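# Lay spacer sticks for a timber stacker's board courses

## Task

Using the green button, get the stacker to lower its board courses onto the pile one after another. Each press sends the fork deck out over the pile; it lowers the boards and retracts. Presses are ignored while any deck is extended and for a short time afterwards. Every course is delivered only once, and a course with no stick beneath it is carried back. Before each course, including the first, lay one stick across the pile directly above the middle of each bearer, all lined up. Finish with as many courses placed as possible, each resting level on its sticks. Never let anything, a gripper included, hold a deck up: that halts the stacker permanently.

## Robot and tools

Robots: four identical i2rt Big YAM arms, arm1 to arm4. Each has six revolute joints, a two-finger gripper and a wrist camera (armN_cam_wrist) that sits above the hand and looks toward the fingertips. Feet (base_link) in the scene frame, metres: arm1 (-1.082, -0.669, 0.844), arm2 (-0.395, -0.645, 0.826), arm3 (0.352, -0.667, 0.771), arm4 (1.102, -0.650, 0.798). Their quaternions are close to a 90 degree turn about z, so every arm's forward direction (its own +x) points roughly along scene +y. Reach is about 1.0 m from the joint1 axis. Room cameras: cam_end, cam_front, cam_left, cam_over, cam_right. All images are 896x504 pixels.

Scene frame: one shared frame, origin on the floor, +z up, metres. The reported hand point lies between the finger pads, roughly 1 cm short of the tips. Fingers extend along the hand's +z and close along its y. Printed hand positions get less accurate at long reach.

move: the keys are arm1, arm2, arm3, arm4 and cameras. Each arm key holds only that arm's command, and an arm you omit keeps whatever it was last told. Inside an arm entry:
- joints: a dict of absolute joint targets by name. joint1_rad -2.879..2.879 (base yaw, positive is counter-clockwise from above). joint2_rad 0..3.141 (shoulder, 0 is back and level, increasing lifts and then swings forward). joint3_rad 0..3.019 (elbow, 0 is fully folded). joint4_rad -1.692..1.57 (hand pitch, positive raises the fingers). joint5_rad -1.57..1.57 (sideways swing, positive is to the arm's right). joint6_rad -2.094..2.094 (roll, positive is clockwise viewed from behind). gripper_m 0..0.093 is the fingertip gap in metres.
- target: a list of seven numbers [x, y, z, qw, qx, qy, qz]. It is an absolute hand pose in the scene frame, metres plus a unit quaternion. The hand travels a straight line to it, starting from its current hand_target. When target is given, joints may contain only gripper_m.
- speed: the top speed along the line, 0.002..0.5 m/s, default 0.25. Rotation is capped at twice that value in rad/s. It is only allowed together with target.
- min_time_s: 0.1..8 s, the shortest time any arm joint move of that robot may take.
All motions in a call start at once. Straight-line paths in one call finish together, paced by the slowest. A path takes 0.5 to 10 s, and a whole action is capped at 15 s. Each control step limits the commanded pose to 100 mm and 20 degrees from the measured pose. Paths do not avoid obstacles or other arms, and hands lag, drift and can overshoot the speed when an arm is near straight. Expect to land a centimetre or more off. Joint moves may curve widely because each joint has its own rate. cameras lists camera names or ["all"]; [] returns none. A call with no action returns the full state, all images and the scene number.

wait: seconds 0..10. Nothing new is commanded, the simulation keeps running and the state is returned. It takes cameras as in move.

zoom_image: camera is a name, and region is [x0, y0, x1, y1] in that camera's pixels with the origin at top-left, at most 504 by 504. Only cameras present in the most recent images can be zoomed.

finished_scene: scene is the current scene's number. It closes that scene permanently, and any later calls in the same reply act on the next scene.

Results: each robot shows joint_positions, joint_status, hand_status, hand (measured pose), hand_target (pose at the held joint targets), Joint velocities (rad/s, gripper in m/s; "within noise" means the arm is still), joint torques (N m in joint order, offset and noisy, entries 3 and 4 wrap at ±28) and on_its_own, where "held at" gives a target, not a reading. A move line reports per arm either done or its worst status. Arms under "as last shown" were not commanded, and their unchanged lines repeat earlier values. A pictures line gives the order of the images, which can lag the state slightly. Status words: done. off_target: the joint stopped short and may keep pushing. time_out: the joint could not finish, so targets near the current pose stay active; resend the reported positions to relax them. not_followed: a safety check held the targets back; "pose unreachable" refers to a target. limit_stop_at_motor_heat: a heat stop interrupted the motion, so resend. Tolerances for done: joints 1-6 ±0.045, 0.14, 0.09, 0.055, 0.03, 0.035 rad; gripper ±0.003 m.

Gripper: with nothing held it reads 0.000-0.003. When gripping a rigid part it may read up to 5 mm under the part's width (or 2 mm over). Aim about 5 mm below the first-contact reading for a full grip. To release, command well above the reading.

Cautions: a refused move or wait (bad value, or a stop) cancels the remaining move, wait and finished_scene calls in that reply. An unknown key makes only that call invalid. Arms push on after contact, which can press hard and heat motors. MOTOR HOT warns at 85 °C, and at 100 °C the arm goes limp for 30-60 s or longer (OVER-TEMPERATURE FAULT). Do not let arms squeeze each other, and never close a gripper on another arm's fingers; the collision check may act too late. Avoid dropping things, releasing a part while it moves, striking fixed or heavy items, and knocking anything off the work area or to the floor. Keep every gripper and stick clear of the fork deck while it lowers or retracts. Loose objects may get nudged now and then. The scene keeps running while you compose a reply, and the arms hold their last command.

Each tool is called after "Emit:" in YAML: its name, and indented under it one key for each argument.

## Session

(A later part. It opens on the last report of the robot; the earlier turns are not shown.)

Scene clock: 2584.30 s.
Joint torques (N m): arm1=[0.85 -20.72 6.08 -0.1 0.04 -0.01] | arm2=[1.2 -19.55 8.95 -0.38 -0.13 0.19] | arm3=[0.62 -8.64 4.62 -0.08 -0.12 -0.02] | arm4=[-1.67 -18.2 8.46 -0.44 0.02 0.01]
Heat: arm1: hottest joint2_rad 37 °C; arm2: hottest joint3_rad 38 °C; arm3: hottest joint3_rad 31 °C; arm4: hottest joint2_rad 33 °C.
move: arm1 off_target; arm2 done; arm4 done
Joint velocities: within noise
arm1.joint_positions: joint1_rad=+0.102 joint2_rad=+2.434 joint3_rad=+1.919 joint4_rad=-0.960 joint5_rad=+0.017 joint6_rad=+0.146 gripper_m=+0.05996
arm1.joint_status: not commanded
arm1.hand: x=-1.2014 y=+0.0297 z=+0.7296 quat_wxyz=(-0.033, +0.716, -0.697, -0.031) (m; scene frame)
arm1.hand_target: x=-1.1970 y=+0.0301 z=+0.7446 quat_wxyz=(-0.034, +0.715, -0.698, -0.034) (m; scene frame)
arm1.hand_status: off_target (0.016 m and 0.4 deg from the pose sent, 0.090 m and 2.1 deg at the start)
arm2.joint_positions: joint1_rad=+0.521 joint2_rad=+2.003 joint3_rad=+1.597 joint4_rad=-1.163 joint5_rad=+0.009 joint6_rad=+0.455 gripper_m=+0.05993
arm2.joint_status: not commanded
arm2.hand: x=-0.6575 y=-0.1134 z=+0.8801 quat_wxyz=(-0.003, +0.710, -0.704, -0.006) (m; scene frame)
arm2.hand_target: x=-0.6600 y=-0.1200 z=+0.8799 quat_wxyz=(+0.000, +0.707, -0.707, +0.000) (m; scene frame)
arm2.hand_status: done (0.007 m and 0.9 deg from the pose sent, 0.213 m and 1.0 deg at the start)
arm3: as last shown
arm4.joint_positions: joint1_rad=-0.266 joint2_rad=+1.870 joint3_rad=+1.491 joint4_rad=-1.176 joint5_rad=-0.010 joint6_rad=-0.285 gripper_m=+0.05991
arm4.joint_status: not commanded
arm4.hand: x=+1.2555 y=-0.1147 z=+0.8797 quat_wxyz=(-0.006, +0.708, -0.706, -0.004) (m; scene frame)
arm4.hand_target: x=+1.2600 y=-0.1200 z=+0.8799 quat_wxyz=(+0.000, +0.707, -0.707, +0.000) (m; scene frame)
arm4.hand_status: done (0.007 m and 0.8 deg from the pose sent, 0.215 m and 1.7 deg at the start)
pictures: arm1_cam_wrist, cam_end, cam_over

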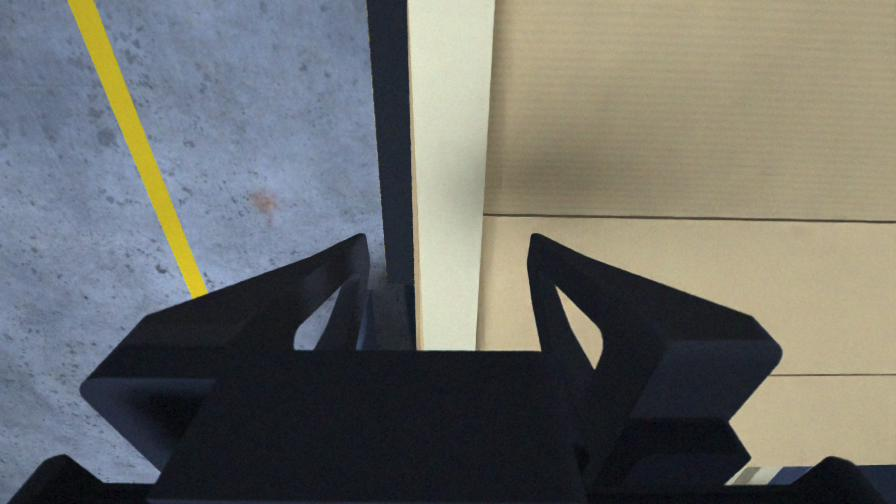

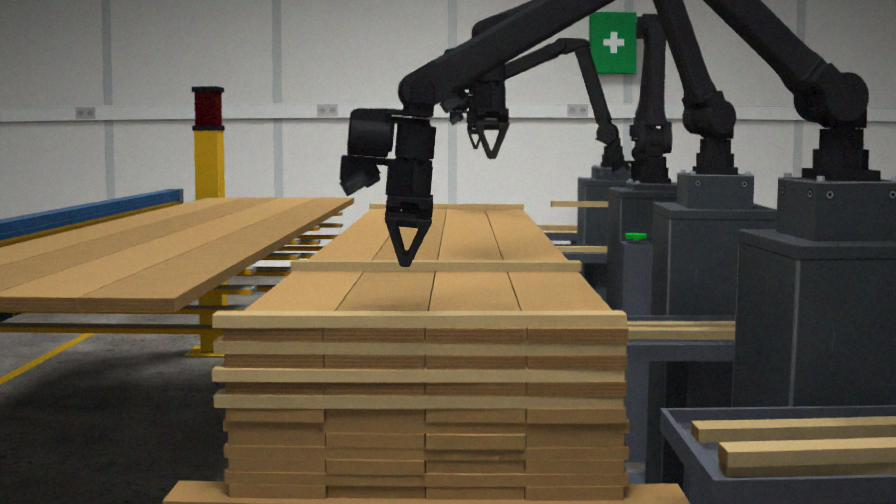

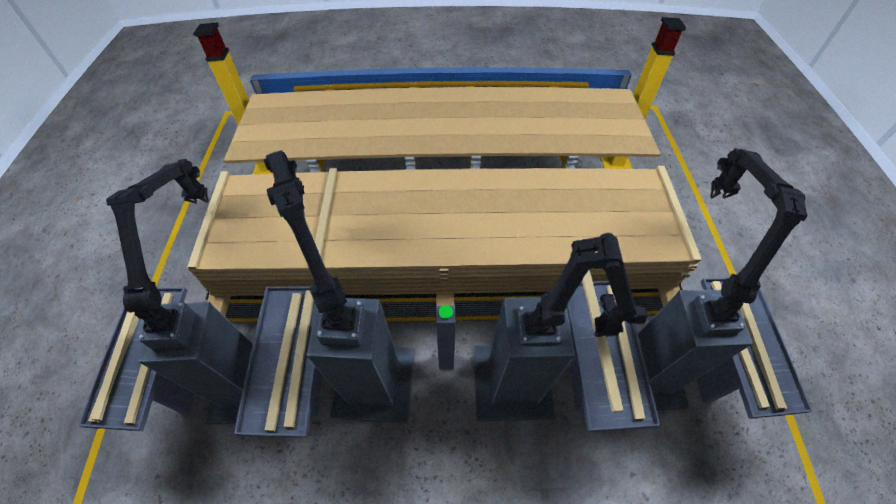

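Emit:
move:
  arm1: {"target": [-1.25, -0.12, 0.88, 0.0, 0.7071, -0.7071, 0.0], "speed": 0.2}
  arm2: {"target": [-0.70, -0.36, 0.97, 0.0, 0.7071, -0.7071, 0.0], "speed": 0.25}
  arm3: {"target": [0.67, -0.45, 0.86, 0.0, 0.7071, -0.7071, 0.0], "speed": 0.2}
  arm4: {"target": [1.42, -0.37, 0.96, 0.0, 0.7071, -0.7071, 0.0], "speed": 0.25}

Emit:
move:
  arm1: {"target": [-1.42, -0.37, 0.96, 0.0, 0.7071, -0.7071, 0.0], "speed": 0.25}
  arm2: {"target": [-0.66, -0.66, 0.78, 0.0, 0.7071, -0.7071, 0.0], "speed": 0.25}
  arm3: {"target": [0.66, -0.27, 0.89, 0.0, 0.7071, -0.7071, 0.0], "speed": 0.2}
  cameras: ["cam_over", "arm2_cam_wrist", "cam_end"]

Scene clock: 2601.57 s.
Joint torques (N m): arm1=[2.2 -15.74 6.2 -0.25 0.03 0.11] | arm2=[1.2 -12.45 9.13 -0.38 -0.06 0.19] | arm3=[1.79 -8 10.78 -0.03 0.03 0.07] | arm4=[-0.73 -13.16 9.03 -0.42 -0.08 -0.01]
Heat: arm1: hottest joint2_rad 38 °C; arm2: hottest joint3_rad 35 °C; arm3: hottest joint3_rad 31 °C; arm4: hottest joint2_rad 32 °C.
move: arm1 done; arm2 done; arm3 off_target; arm4 done
Joint velocities: within noise
arm1.joint_positions: joint1_rad=+0.217 joint2_rad=+1.980 joint3_rad=+1.517 joint4_rad=-1.100 joint5_rad=+0.003 joint6_rad=+0.285 gripper_m=+0.05996
arm1.joint_status: not commanded
arm1.hand: x=-1.2457 y=-0.1138 z=+0.8727 quat_wxyz=(-0.002, +0.708, -0.706, +0.000) (m; scene frame)
arm1.hand_target: x=-1.2499 y=-0.1199 z=+0.8798 quat_wxyz=(+0.000, +0.707, -0.707, +0.000) (m; scene frame)
arm1.hand_status: done (0.010 m and 0.3 deg from the pose sent, 0.218 m and 5.4 deg at the start)
arm2.joint_positions: joint1_rad=+0.870 joint2_rad=+1.504 joint3_rad=+1.167 joint4_rad=-1.235 joint5_rad=+0.004 joint6_rad=+0.806 gripper_m=+0.05993
arm2.joint_status: not commanded
arm2.hand: x=-0.7009 y=-0.3534 z=+0.9702 quat_wxyz=(-0.001, +0.709, -0.705, -0.006) (m; scene frame)
arm2.hand_target: x=-0.7000 y=-0.3599 z=+0.9699 quat_wxyz=(+0.000, +0.707, -0.707, +0.000) (m; scene frame)
arm2.hand_status: done (0.007 m and 0.7 deg from the pose sent, 0.266 m and 0.9 deg at the start)
arm3.joint_positions: joint1_rad=-0.965 joint2_rad=+1.456 joint3_rad=+0.923 joint4_rad=-1.076 joint5_rad=+0.008 joint6_rad=-0.974 gripper_m=+0.03661
arm3.joint_status: not commanded
arm3.hand: x=+0.6554 y=-0.4640 z=+0.8467 quat_wxyz=(+0.014, +0.707, -0.707, -0.004) (m; scene frame)
arm3.hand_target: x=+0.6693 y=-0.4503 z=+0.8601 quat_wxyz=(+0.000, +0.707, -0.707, +0.000) (m; scene frame)
arm3.hand_status: off_target (0.024 m and 1.7 deg from the pose sent, 0.291 m and 1.2 deg at the start)
arm4.joint_positions: joint1_rad=-0.829 joint2_rad=+1.495 joint3_rad=+1.208 joint4_rad=-1.284 joint5_rad=-0.007 joint6_rad=-0.846 gripper_m=+0.05991
arm4.joint_status: not commanded
arm4.hand: x=+1.4198 y=-0.3661 z=+0.9563 quat_wxyz=(-0.002, +0.707, -0.707, +0.001) (m; scene frame)
arm4.hand_target: x=+1.4199 y=-0.3700 z=+0.9599 quat_wxyz=(+0.000, +0.707, -0.707, +0.000) (m; scene frame)
arm4.hand_status: done (0.005 m and 0.2 deg from the pose sent, 0.314 m and 0.8 deg at the start)
pictures: none

Scene clock: 2604.13 s.
Joint torques (N m): arm1=[1.55 -10.64 6.52 -0.28 0.29 0.12] | arm2=[1.49 -6.65 5.83 0.39 0.14 0.2] | arm3=[1.44 -12.45 12.04 -0.03 -0.03 0.06] | arm4=[-1.44 -13.16 8.99 -0.43 -0.08 -0.04]
Heat: arm1: hottest joint2_rad 38 °C; arm2: hottest joint3_rad 35 °C; arm3: hottest joint3_rad 32 °C; arm4: hottest joint2_rad 32 °C.
move: arm1 done; arm2 done; arm3 off_target
Joint velocities: within noise
arm1.joint_positions: joint1_rad=+0.775 joint2_rad=+1.600 joint3_rad=+1.209 joint4_rad=-1.173 joint5_rad=+0.001 joint6_rad=+0.837 gripper_m=+0.05996
arm1.joint_status: not commanded
arm1.hand: x=-1.4231 y=-0.3658 z=+0.9553 quat_wxyz=(+0.002, +0.710, -0.704, -0.001) (m; scene frame)
arm1.hand_target: x=-1.4201 y=-0.3700 z=+0.9600 quat_wxyz=(+0.000, +0.707, -0.707, +0.000) (m; scene frame)
arm1.hand_status: done (0.007 m and 0.6 deg from the pose sent, 0.322 m and 0.3 deg at the start)
arm2.joint_positions: joint1_rad=+1.669 joint2_rad=+1.461 joint3_rad=+0.502 joint4_rad=-0.622 joint5_rad=-0.011 joint6_rad=+1.609 gripper_m=+0.05993
arm2.joint_status: not commanded
arm2.hand: x=-0.6601 y=-0.6569 z=+0.7828 quat_wxyz=(+0.001, +0.708, -0.706, +0.001) (m; scene frame)
arm2.hand_target: x=-0.6599 y=-0.6599 z=+0.7801 quat_wxyz=(+0.000, +0.707, -0.707, +0.000) (m; scene frame)
arm2.hand_status: done (0.004 m and 0.2 deg from the pose sent, 0.363 m and 0.8 deg at the start)
arm3.joint_positions: joint1_rad=-0.654 joint2_rad=+1.709 joint3_rad=+1.307 joint4_rad=-1.215 joint5_rad=+0.008 joint6_rad=-0.663 gripper_m=+0.03661
arm3.joint_status: not commanded
arm3.hand: x=+0.6499 y=-0.2900 z=+0.8757 quat_wxyz=(+0.017, +0.707, -0.707, +0.002) (m; scene frame)
arm3.hand_target: x=+0.6592 y=-0.2708 z=+0.8901 quat_wxyz=(+0.000, +0.707, -0.707, +0.000) (m; scene frame)
arm3.hand_status: off_target (0.027 m and 2.0 deg from the pose sent, 0.199 m and 1.7 deg at the start)
arm4: as last shown
pictures: arm2_cam_wrist, cam_end, cam_over

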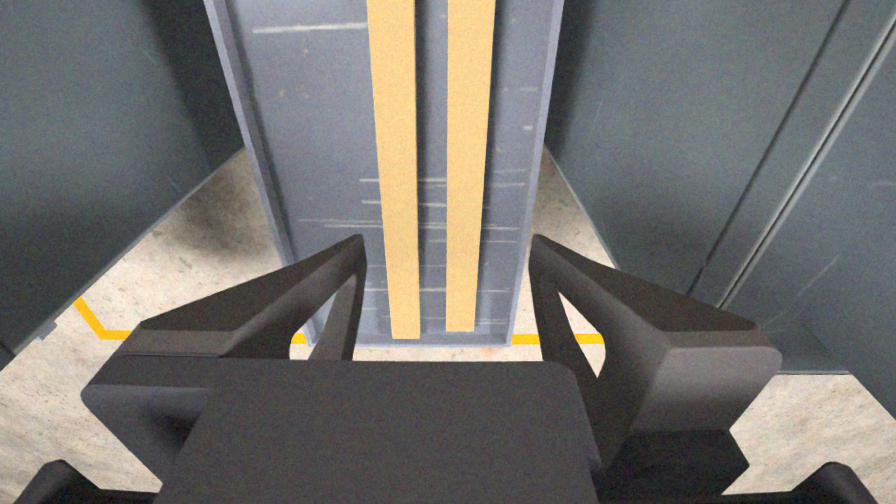

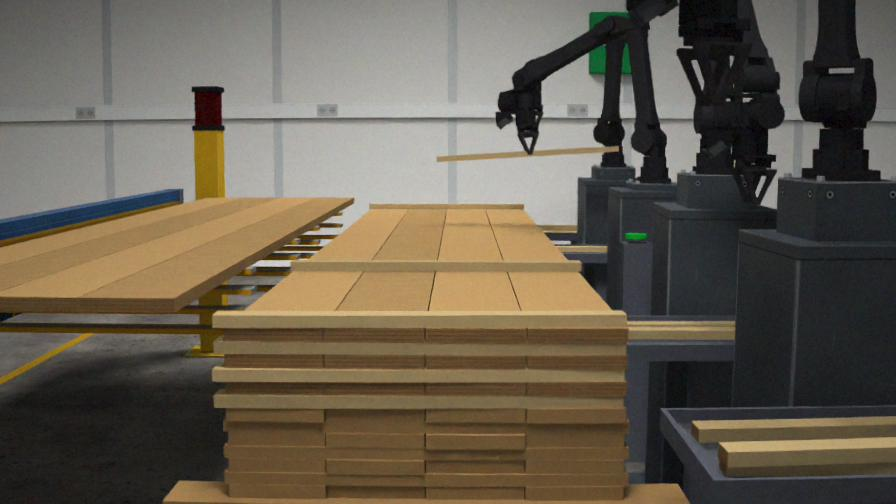

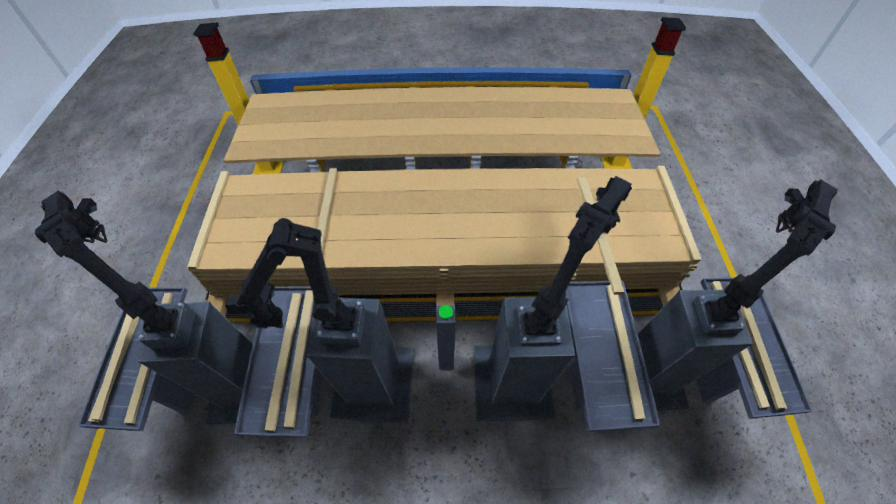

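Emit:
move:
  arm2: {"target": [-0.640, -0.69, 0.655, 0.0, 0.7071, -0.7071, 0.0], "speed": 0.15, "joints": {"gripper_m": 0.05}}
  arm3: {"target": [0.61, 0.0, 0.81, -0.016, 0.698, -0.7155, -0.016], "speed": 0.2}
  arm1: {"target": [-1.42, -0.55, 0.90, 0.0, 0.7071, -0.7071, 0.0], "speed": 0.2}
  arm4: {"target": [1.42, -0.55, 0.90, 0.0, 0.7071, -0.7071, 0.0], "speed": 0.2}
  cameras: ["cam_over", "arm2_cam_wrist", "cam_end"]

Emit:
zoom_image:
  camera: "cam_end"
  region: [320, 130, 580, 280]

Emit:
zoom_image:
  camera: "cam_over"
  region: [470, 140, 650, 280]

Scene clock: 2653.07 s.
Joint torques (N m): arm1=[2.08 -7.65 5.59 0.79 0.32 0.1] | arm2=[1.49 -8.76 0.85 0.39 0.08 0.19] | arm3=[0.97 -21.01 12.79 0.12 -0.04 0.08] | arm4=[-1.9 -10.05 8.08 0.42 -0.11 -0.05]
Heat: arm1: hottest joint2_rad 33 °C; arm2: hottest joint3_rad 31 °C; arm3: hottest joint3_rad 42 °C; arm4: hottest joint2_rad 29 °C.
move: arm1 done; arm2 done; arm3 off_target; arm4 done
Joint velocities: within noise
arm1.joint_positions: joint1_rad=+1.155 joint2_rad=+1.453 joint3_rad=+0.862 joint4_rad=-0.999 joint5_rad=+0.002 joint6_rad=+1.224 gripper_m=+0.05996
arm1.joint_status: not commanded
arm1.hand: x=-1.4184 y=-0.5471 z=+0.8970 quat_wxyz=(-0.003, +0.708, -0.706, +0.011) (m; scene frame)
arm1.hand_target: x=-1.4200 y=-0.5500 z=+0.9000 quat_wxyz=(+0.000, +0.707, -0.707, +0.000) (m; scene frame)
arm1.hand_status: done (0.004 m and 1.3 deg from the pose sent, 0.192 m and 0.5 deg at the start)
arm2.joint_positions: joint1_rad=+1.797 joint2_rad=+1.948 joint3_rad=+0.445 joint4_rad=-0.079 joint5_rad=-0.011 joint6_rad=+1.738 gripper_m=+0.05010
arm2.joint_status: all done
arm2.hand: x=-0.6408 y=-0.6869 z=+0.6572 quat_wxyz=(+0.000, +0.708, -0.707, +0.001) (m; scene frame)
arm2.hand_target: x=-0.6399 y=-0.6900 z=+0.6550 quat_wxyz=(+0.000, +0.707, -0.707, +0.000) (m; scene frame)
arm2.hand_status: done (0.004 m and 0.2 deg from the pose sent, 0.134 m and 0.2 deg at the start)
arm3.joint_positions: joint1_rad=-0.366 joint2_rad=+2.314 joint3_rad=+2.061 joint4_rad=-1.321 joint5_rad=-0.011 joint6_rad=-0.355 gripper_m=+0.03661
arm3.joint_status: not commanded
arm3.hand: x=+0.6062 y=-0.0181 z=+0.7994 quat_wxyz=(-0.001, +0.700, -0.714, -0.009) (m; scene frame)
arm3.hand_target: x=+0.6095 y=-0.0010 z=+0.8102 quat_wxyz=(-0.017, +0.698, -0.716, -0.016) (m; scene frame)
arm3.hand_status: off_target (0.021 m and 1.9 deg from the pose sent, 0.300 m and 4.5 deg at the start)
arm4.joint_positions: joint1_rad=-1.239 joint2_rad=+1.328 joint3_rad=+0.868 joint4_rad=-1.142 joint5_rad=-0.004 joint6_rad=-1.262 gripper_m=+0.05991
arm4.joint_status: not commanded
arm4.hand: x=+1.4158 y=-0.5471 z=+0.8970 quat_wxyz=(+0.011, +0.709, -0.705, -0.004) (m; scene frame)
arm4.hand_target: x=+1.4199 y=-0.5501 z=+0.9000 quat_wxyz=(+0.000, +0.707, -0.707, +0.000) (m; scene frame)
arm4.hand_status: done (0.006 m and 1.4 deg from the pose sent, 0.192 m and 0.2 deg at the start)
pictures: arm2_cam_wrist, cam_end, cam_over

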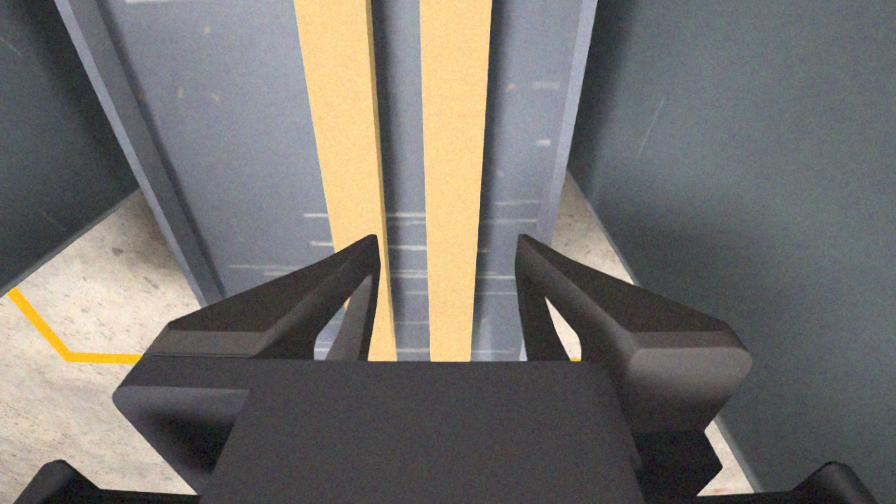

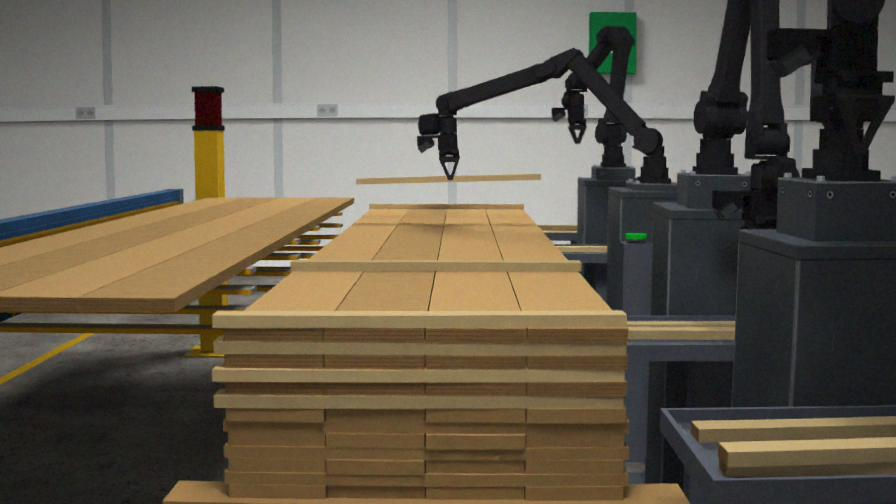

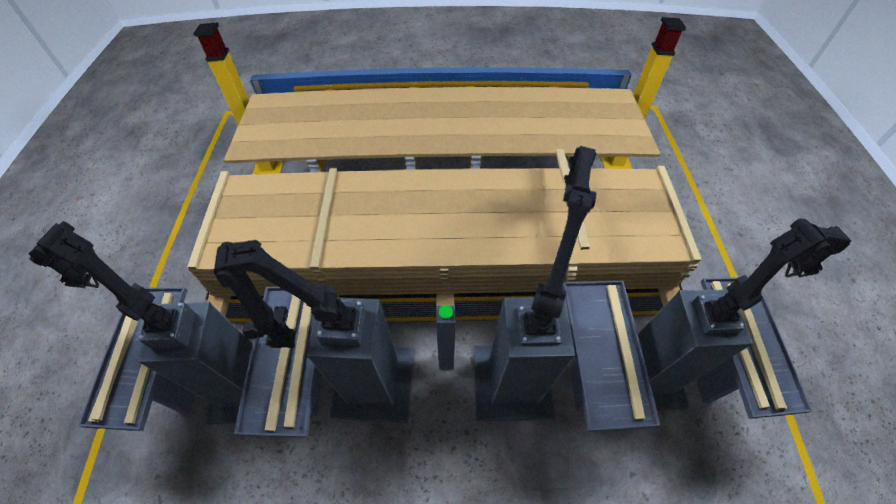

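Scaled by 1.938.

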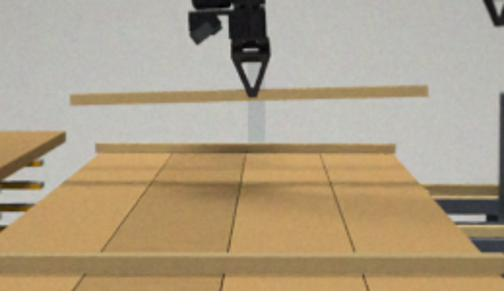

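Scaled by 2.800.

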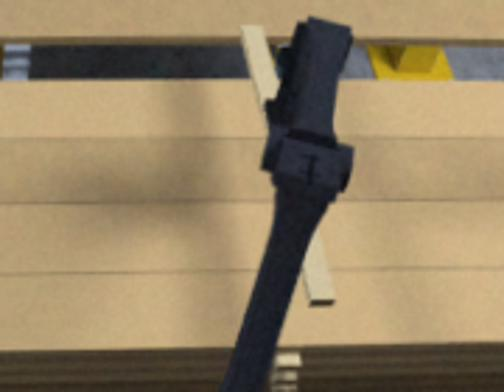

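Emit:
move:
  arm2: {"target": [-0.636, -0.69, 0.575, 0.0, 0.7046, -0.7096, 0.0], "speed": 0.12}
  arm3: {"target": [0.612, 0.008, 0.75, -0.022, 0.6928, -0.7211, -0.022], "speed": 0.1}

Emit:
move:
  arm2: {"target": [-0.636, -0.69, 0.540, 0.0, 0.7046, -0.7096, 0.0], "speed": 0.08}
  arm3: {"target": [0.612, 0.008, 0.71, -0.022, 0.6928, -0.7211, -0.022], "speed": 0.08}
  cameras: ["cam_over", "arm2_cam_wrist", "cam_end", "arm3_cam_wrist"]

Emit:
zoom_image:
  camera: "cam_end"
  region: [320, 130, 580, 280]

Emit:
zoom_image:
  camera: "cam_over"
  region: [470, 140, 650, 280]

Scene clock: 2704.87 s.
Joint torques (N m): arm1=[2.02 -7.82 5.63 0.83 0.31 0.12] | arm2=[1.44 -10.23 -1.29 0.38 0.08 0.19] | arm3=[1.38 -21.89 10.1 0.87 -0.11 0.08] | arm4=[-1.85 -10.11 8.06 0.42 -0.11 -0.04]
Heat: arm1: hottest joint3_rad 32 °C; arm2: hottest joint2_rad 29 °C; arm3: hottest joint3_rad 43 °C; arm4: hottest joint3_rad 29 °C.
move: arm2 done; arm3 off_target
Joint velocities: within noise
arm1, arm4: as last shown
arm2.joint_positions: joint1_rad=+1.803 joint2_rad=+2.290 joint3_rad=+0.513 joint4_rad=+0.189 joint5_rad=-0.011 joint6_rad=+1.751 gripper_m=+0.05010
arm2.joint_status: not commanded
arm2.hand: x=-0.6334 y=-0.6864 z=+0.5775 quat_wxyz=(-0.003, +0.705, -0.709, +0.003) (m; scene frame)
arm2.hand_target: x=-0.6361 y=-0.6900 z=+0.5751 quat_wxyz=(+0.000, +0.705, -0.710, +0.000) (m; scene frame)
arm2.hand_status: done (0.005 m and 0.5 deg from the pose sent, 0.082 m and 0.5 deg at the start)
arm3.joint_positions: joint1_rad=-0.366 joint2_rad=+2.390 joint3_rad=+2.061 joint4_rad=-1.223 joint5_rad=-0.015 joint6_rad=-0.340 gripper_m=+0.03661
arm3.joint_status: not commanded
arm3.hand: x=+0.6107 y=-0.0042 z=+0.7485 quat_wxyz=(-0.011, +0.695, -0.719, -0.015) (m; scene frame)
arm3.hand_target: x=+0.6117 y=+0.0077 z=+0.7501 quat_wxyz=(-0.022, +0.693, -0.721, -0.022) (m; scene frame)
arm3.hand_status: off_target (0.012 m and 1.6 deg from the pose sent, 0.056 m and 3.0 deg at the start)
pictures: none

Scene clock: 2706.07 s.
Joint torques (N m): arm1=[2.37 -7.65 5.67 0.77 0.31 0.12] | arm2=[1.44 -10.58 -2.02 0.38 0.08 0.19] | arm3=[1.32 -22.18 8.53 0.96 -0.1 0.08] | arm4=[-1.9 -10.11 8.08 0.42 -0.11 -0.04]
Heat: arm1: hottest joint3_rad 32 °C; arm2: hottest joint2_rad 29 °C; arm3: hottest joint3_rad 43 °C; arm4: hottest joint3_rad 29 °C.
move: arm2 done; arm3 done
Joint velocities: within noise
arm1, arm4: as last shown
arm2.joint_positions: joint1_rad=+1.805 joint2_rad=+2.422 joint3_rad=+0.566 joint4_rad=+0.268 joint5_rad=-0.011 joint6_rad=+1.752 gripper_m=+0.05010
arm2.joint_status: not commanded
arm2.hand: x=-0.6338 y=-0.6865 z=+0.5430 quat_wxyz=(-0.003, +0.705, -0.709, +0.003) (m; scene frame)
arm2.hand_target: x=-0.6359 y=-0.6900 z=+0.5401 quat_wxyz=(+0.000, +0.705, -0.710, +0.000) (m; scene frame)
arm2.hand_status: done (0.005 m and 0.5 deg from the pose sent, 0.038 m and 0.5 deg at the start)
arm3.joint_positions: joint1_rad=-0.366 joint2_rad=+2.434 joint3_rad=+2.057 joint4_rad=-1.155 joint5_rad=-0.015 joint6_rad=-0.340 gripper_m=+0.03661
arm3.joint_status: not commanded
arm3.hand: x=+0.6135 y=+0.0031 z=+0.7166 quat_wxyz=(-0.019, +0.694, -0.719, -0.019) (m; scene frame)
arm3.hand_target: x=+0.6118 y=+0.0079 z=+0.7101 quat_wxyz=(-0.022, +0.693, -0.721, -0.022) (m; scene frame)
arm3.hand_status: done (0.008 m and 0.5 deg from the pose sent, 0.040 m and 1.6 deg at the start)
pictures: arm2_cam_wrist, arm3_cam_wrist, cam_end, cam_over

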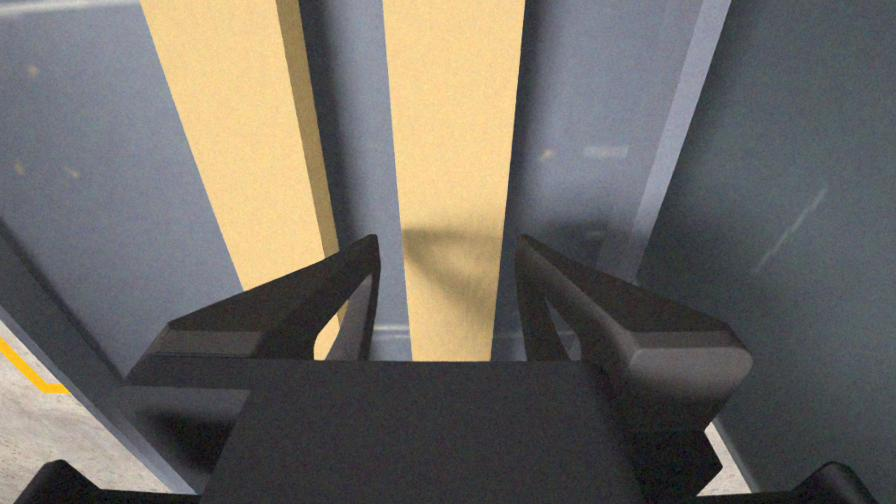

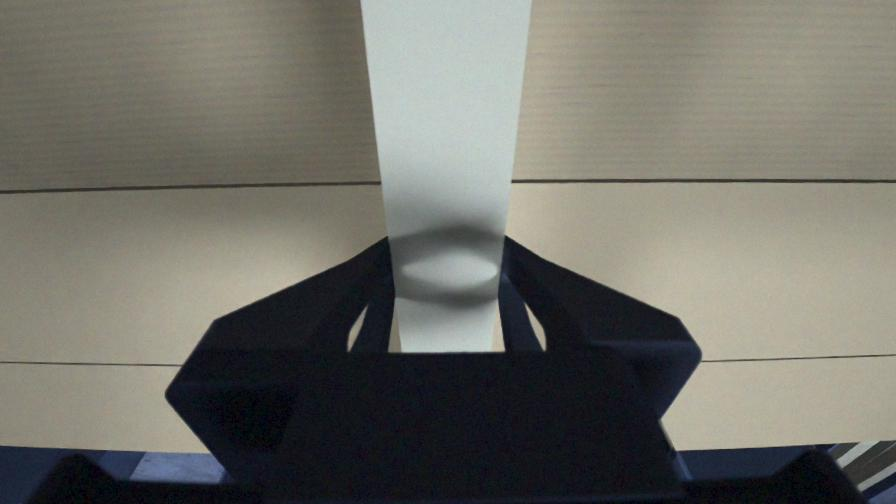

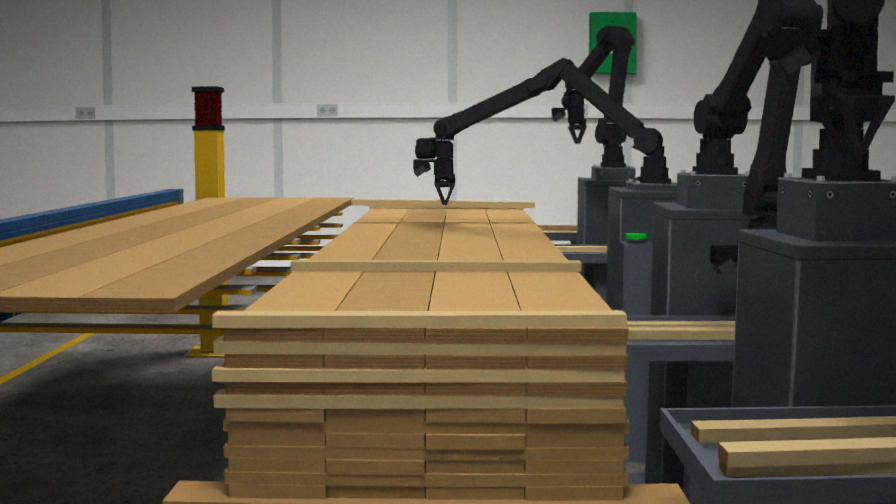

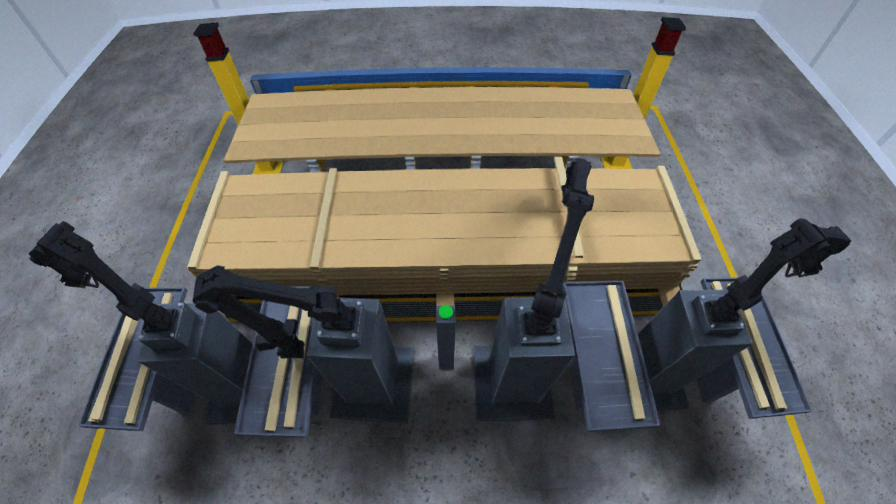

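Scaled by 1.938.

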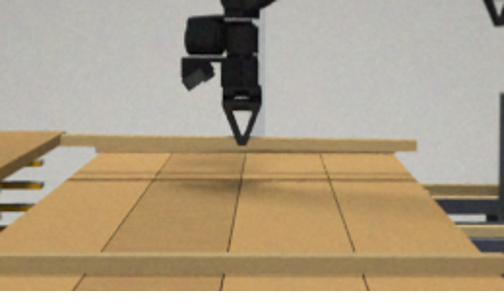

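Scaled by 2.800.

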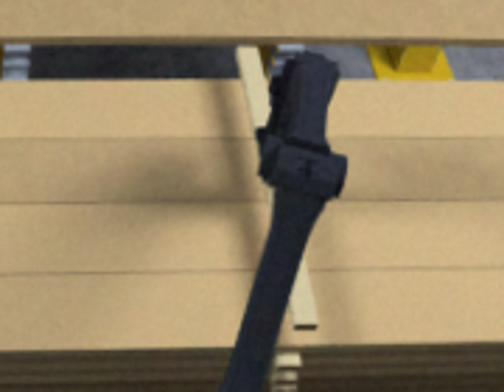

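Emit:
move:
  arm2: {"target": [-0.635, -0.69, 0.5165, 0.0, 0.7046, -0.7096, 0.0], "speed": 0.06}
  arm3: {"target": [0.612, -0.012, 0.685, -0.016, 0.6957, -0.7183, -0.016], "speed": 0.06}
  cameras: ["cam_over", "arm2_cam_wrist", "cam_end", "arm3_cam_wrist"]

Emit:
zoom_image:
  camera: "cam_end"
  region: [320, 130, 580, 280]

Emit:
zoom_image:
  camera: "cam_over"
  region: [470, 140, 650, 280]

Scene clock: 2731.87 s.
Joint torques (N m): arm1=[2.08 -7.53 5.61 0.83 0.32 0.12] | arm2=[1.44 -10.75 -2.44 0.38 0.08 0.19] | arm3=[0.56 -22.65 7.88 0.87 0.1 -0.09] | arm4=[-1.9 -10.11 8.06 0.42 -0.11 -0.04]
Heat: arm1: hottest joint3_rad 32 °C; arm2: hottest joint2_rad 28 °C; arm3: hottest joint3_rad 40 °C; arm4: hottest joint3_rad 29 °C.
move: arm2 done; arm3 done
Joint velocities: within noise
arm1, arm4: as last shown
arm2.joint_positions: joint1_rad=+1.806 joint2_rad=+2.507 joint3_rad=+0.606 joint4_rad=+0.314 joint5_rad=-0.011 joint6_rad=+1.754 gripper_m=+0.05010
arm2.joint_status: not commanded
arm2.hand: x=-0.6331 y=-0.6866 z=+0.5196 quat_wxyz=(-0.002, +0.705, -0.709, +0.003) (m; scene frame)
arm2.hand_target: x=-0.6349 y=-0.6900 z=+0.5165 quat_wxyz=(+0.000, +0.705, -0.710, +0.000) (m; scene frame)
arm2.hand_status: done (0.005 m and 0.5 deg from the pose sent, 0.027 m and 0.5 deg at the start)
arm3.joint_positions: joint1_rad=-0.366 joint2_rad=+2.434 joint3_rad=+1.969 joint4_rad=-1.089 joint5_rad=-0.015 joint6_rad=-0.340 gripper_m=+0.03661
arm3.joint_status: not commanded
arm3.hand: x=+0.6065 y=-0.0141 z=+0.6856 quat_wxyz=(-0.010, +0.695, -0.719, -0.015) (m; scene frame)
arm3.hand_target: x=+0.6119 y=-0.0120 z=+0.6851 quat_wxyz=(-0.016, +0.696, -0.718, -0.016) (m; scene frame)
arm3.hand_status: done (0.006 m and 0.8 deg from the pose sent, 0.035 m and 0.5 deg at the start)
pictures: arm2_cam_wrist, arm3_cam_wrist, cam_end, cam_over

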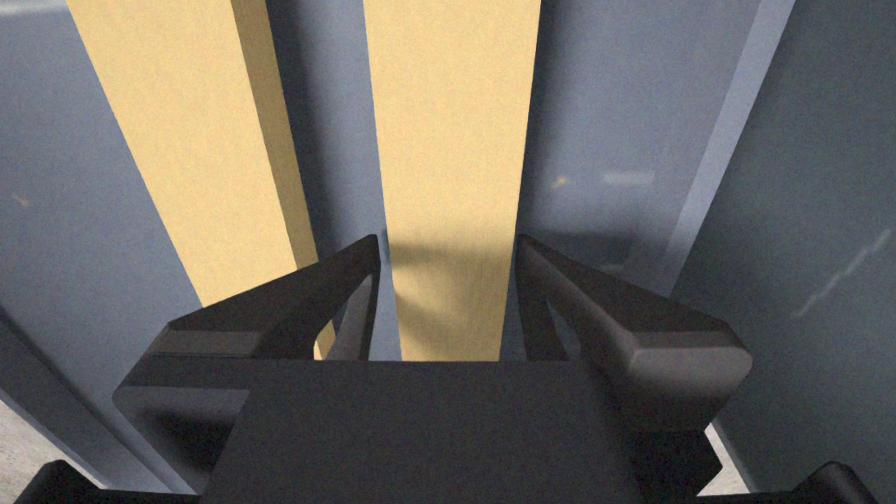

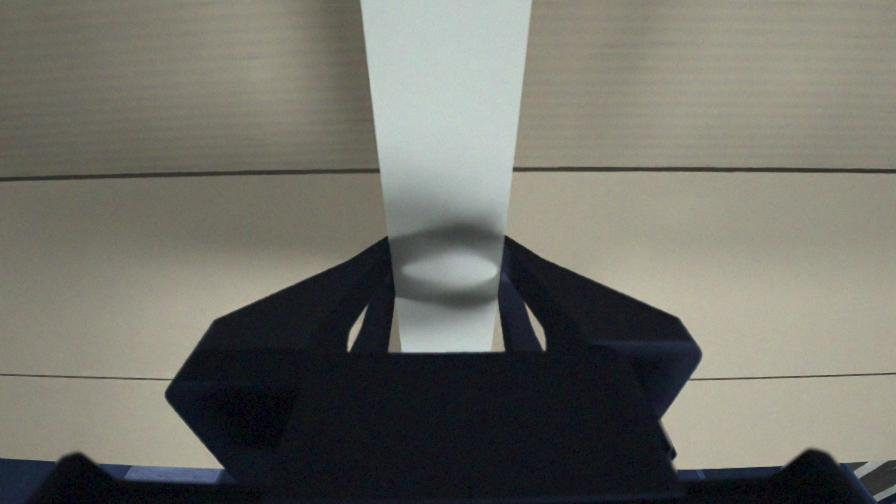

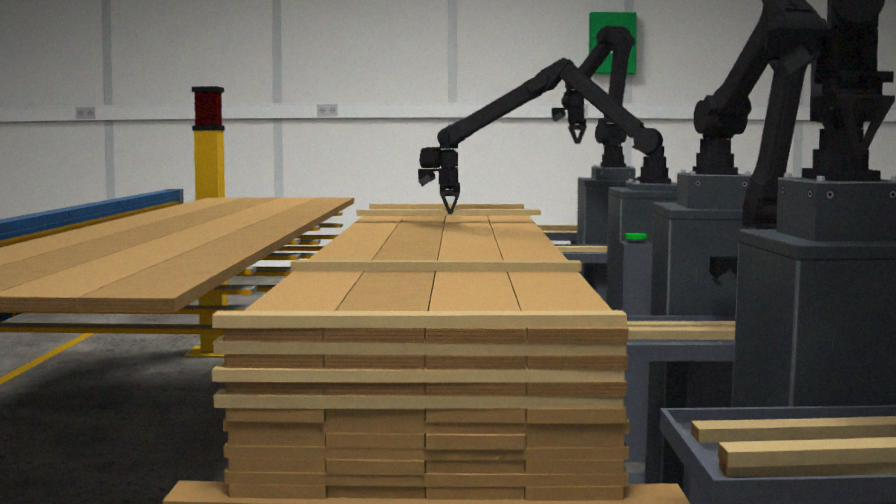

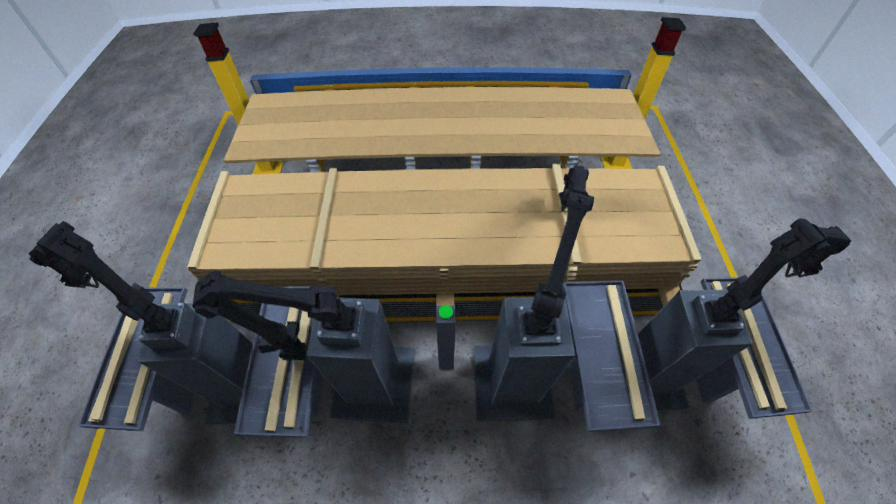

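Scaled by 1.938.

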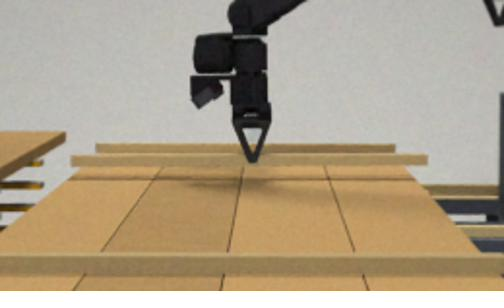

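Scaled by 2.800.

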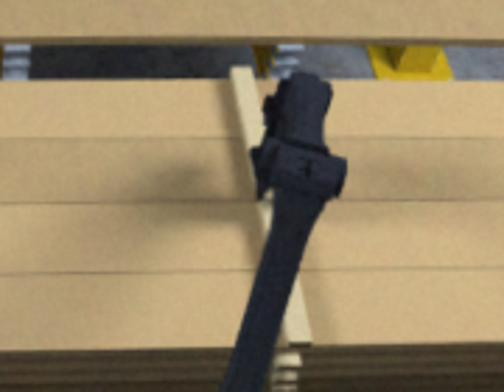

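Emit:
move:
  arm2: {"joints": {"gripper_m": 0.025}}
  arm3: {"target": [0.622, -0.010, 0.668, -0.016, 0.6943, -0.7197, -0.016], "speed": 0.05}
  cameras: ["cam_over", "arm2_cam_wrist", "cam_end", "arm3_cam_wrist"]

Emit:
zoom_image:
  camera: "cam_end"
  region: [320, 130, 580, 280]

Emit:
zoom_image:
  camera: "cam_over"
  region: [510, 150, 640, 290]

Scene clock: 2768.93 s.
Joint torques (N m): arm1=[2.08 -7.65 5.61 0.83 0.31 0.11] | arm2=[1.44 -10.81 -2.44 0.36 0.08 0.19] | arm3=[-0.03 -21.07 9.54 0.84 0.09 -0.1] | arm4=[-1.85 -10.05 8.06 0.42 -0.11 -0.04]
Heat: arm1: hottest joint3_rad 32 °C; arm2: hottest joint2_rad 28 °C; arm3: hottest joint3_rad 39 °C; arm4: hottest joint3_rad 29 °C.
move: arm2 off_target; arm3 off_target
Joint velocities: within noise
arm1, arm4: as last shown
arm2.joint_positions: joint1_rad=+1.806 joint2_rad=+2.507 joint3_rad=+0.606 joint4_rad=+0.314 joint5_rad=-0.011 joint6_rad=+1.754 gripper_m=+0.03848
arm2.joint_status: gripper_m off_target (ended at +0.03851, target +0.02500)
arm2.hand: x=-0.6332 y=-0.6866 z=+0.5196 quat_wxyz=(-0.002, +0.705, -0.709, +0.003) (m; scene frame)
arm2.hand_target: x=-0.6349 y=-0.6899 z=+0.5166 quat_wxyz=(+0.000, +0.705, -0.710, +0.000) (m; scene frame)
arm2.hand_status: not commanded
arm3.joint_positions: joint1_rad=-0.371 joint2_rad=+2.460 joint3_rad=+1.969 joint4_rad=-1.076 joint5_rad=-0.015 joint6_rad=-0.348 gripper_m=+0.03661
arm3.joint_status: not commanded
arm3.hand: x=+0.6085 y=-0.0176 z=+0.6683 quat_wxyz=(-0.004, +0.696, -0.718, -0.012) (m; scene frame)
arm3.hand_target: x=+0.6219 y=-0.0106 z=+0.6682 quat_wxyz=(-0.016, +0.694, -0.720, -0.016) (m; scene frame)
arm3.hand_status: off_target (0.016 m and 1.5 deg from the pose sent, 0.024 m and 0.7 deg at the start)
pictures: arm2_cam_wrist, arm3_cam_wrist, cam_end, cam_over

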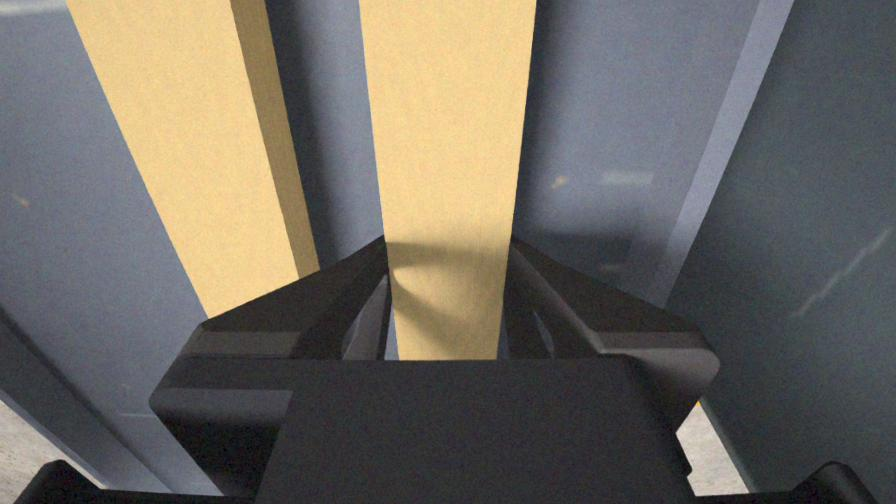

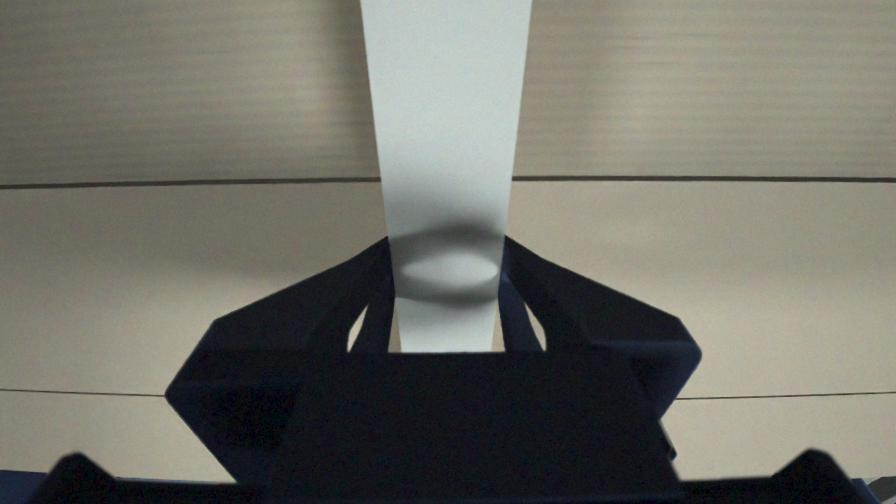

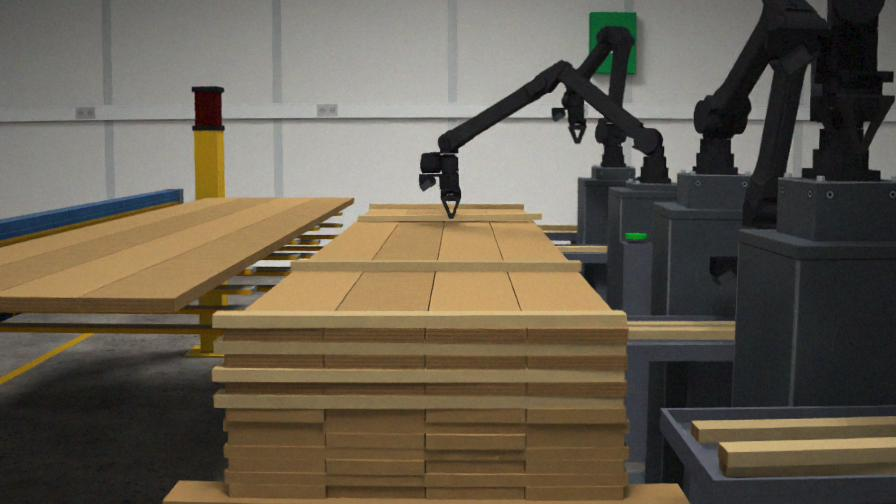

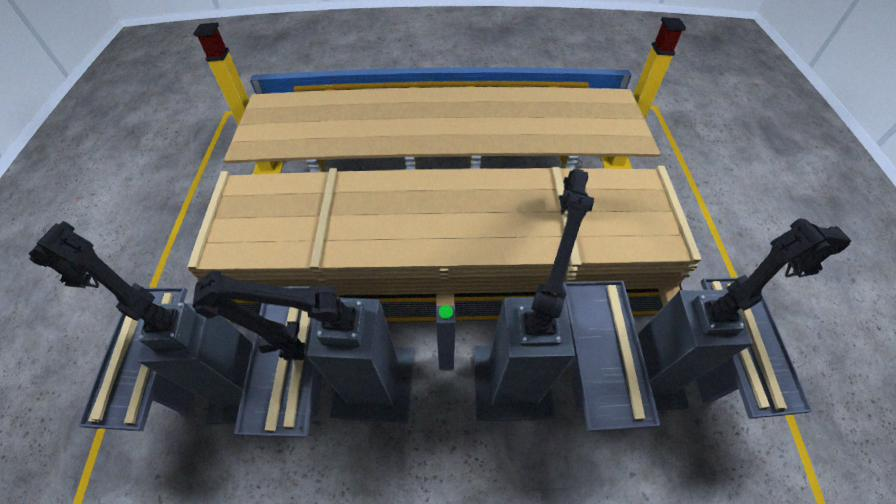

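Scaled by 1.938.

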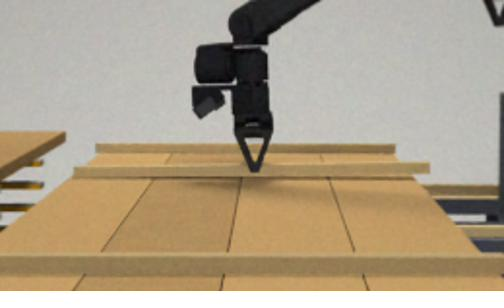

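Scaled by 3.600.

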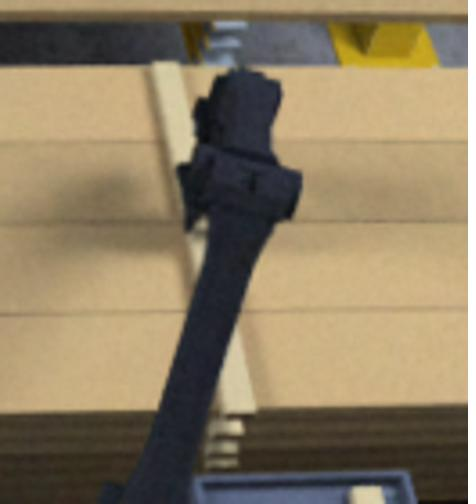

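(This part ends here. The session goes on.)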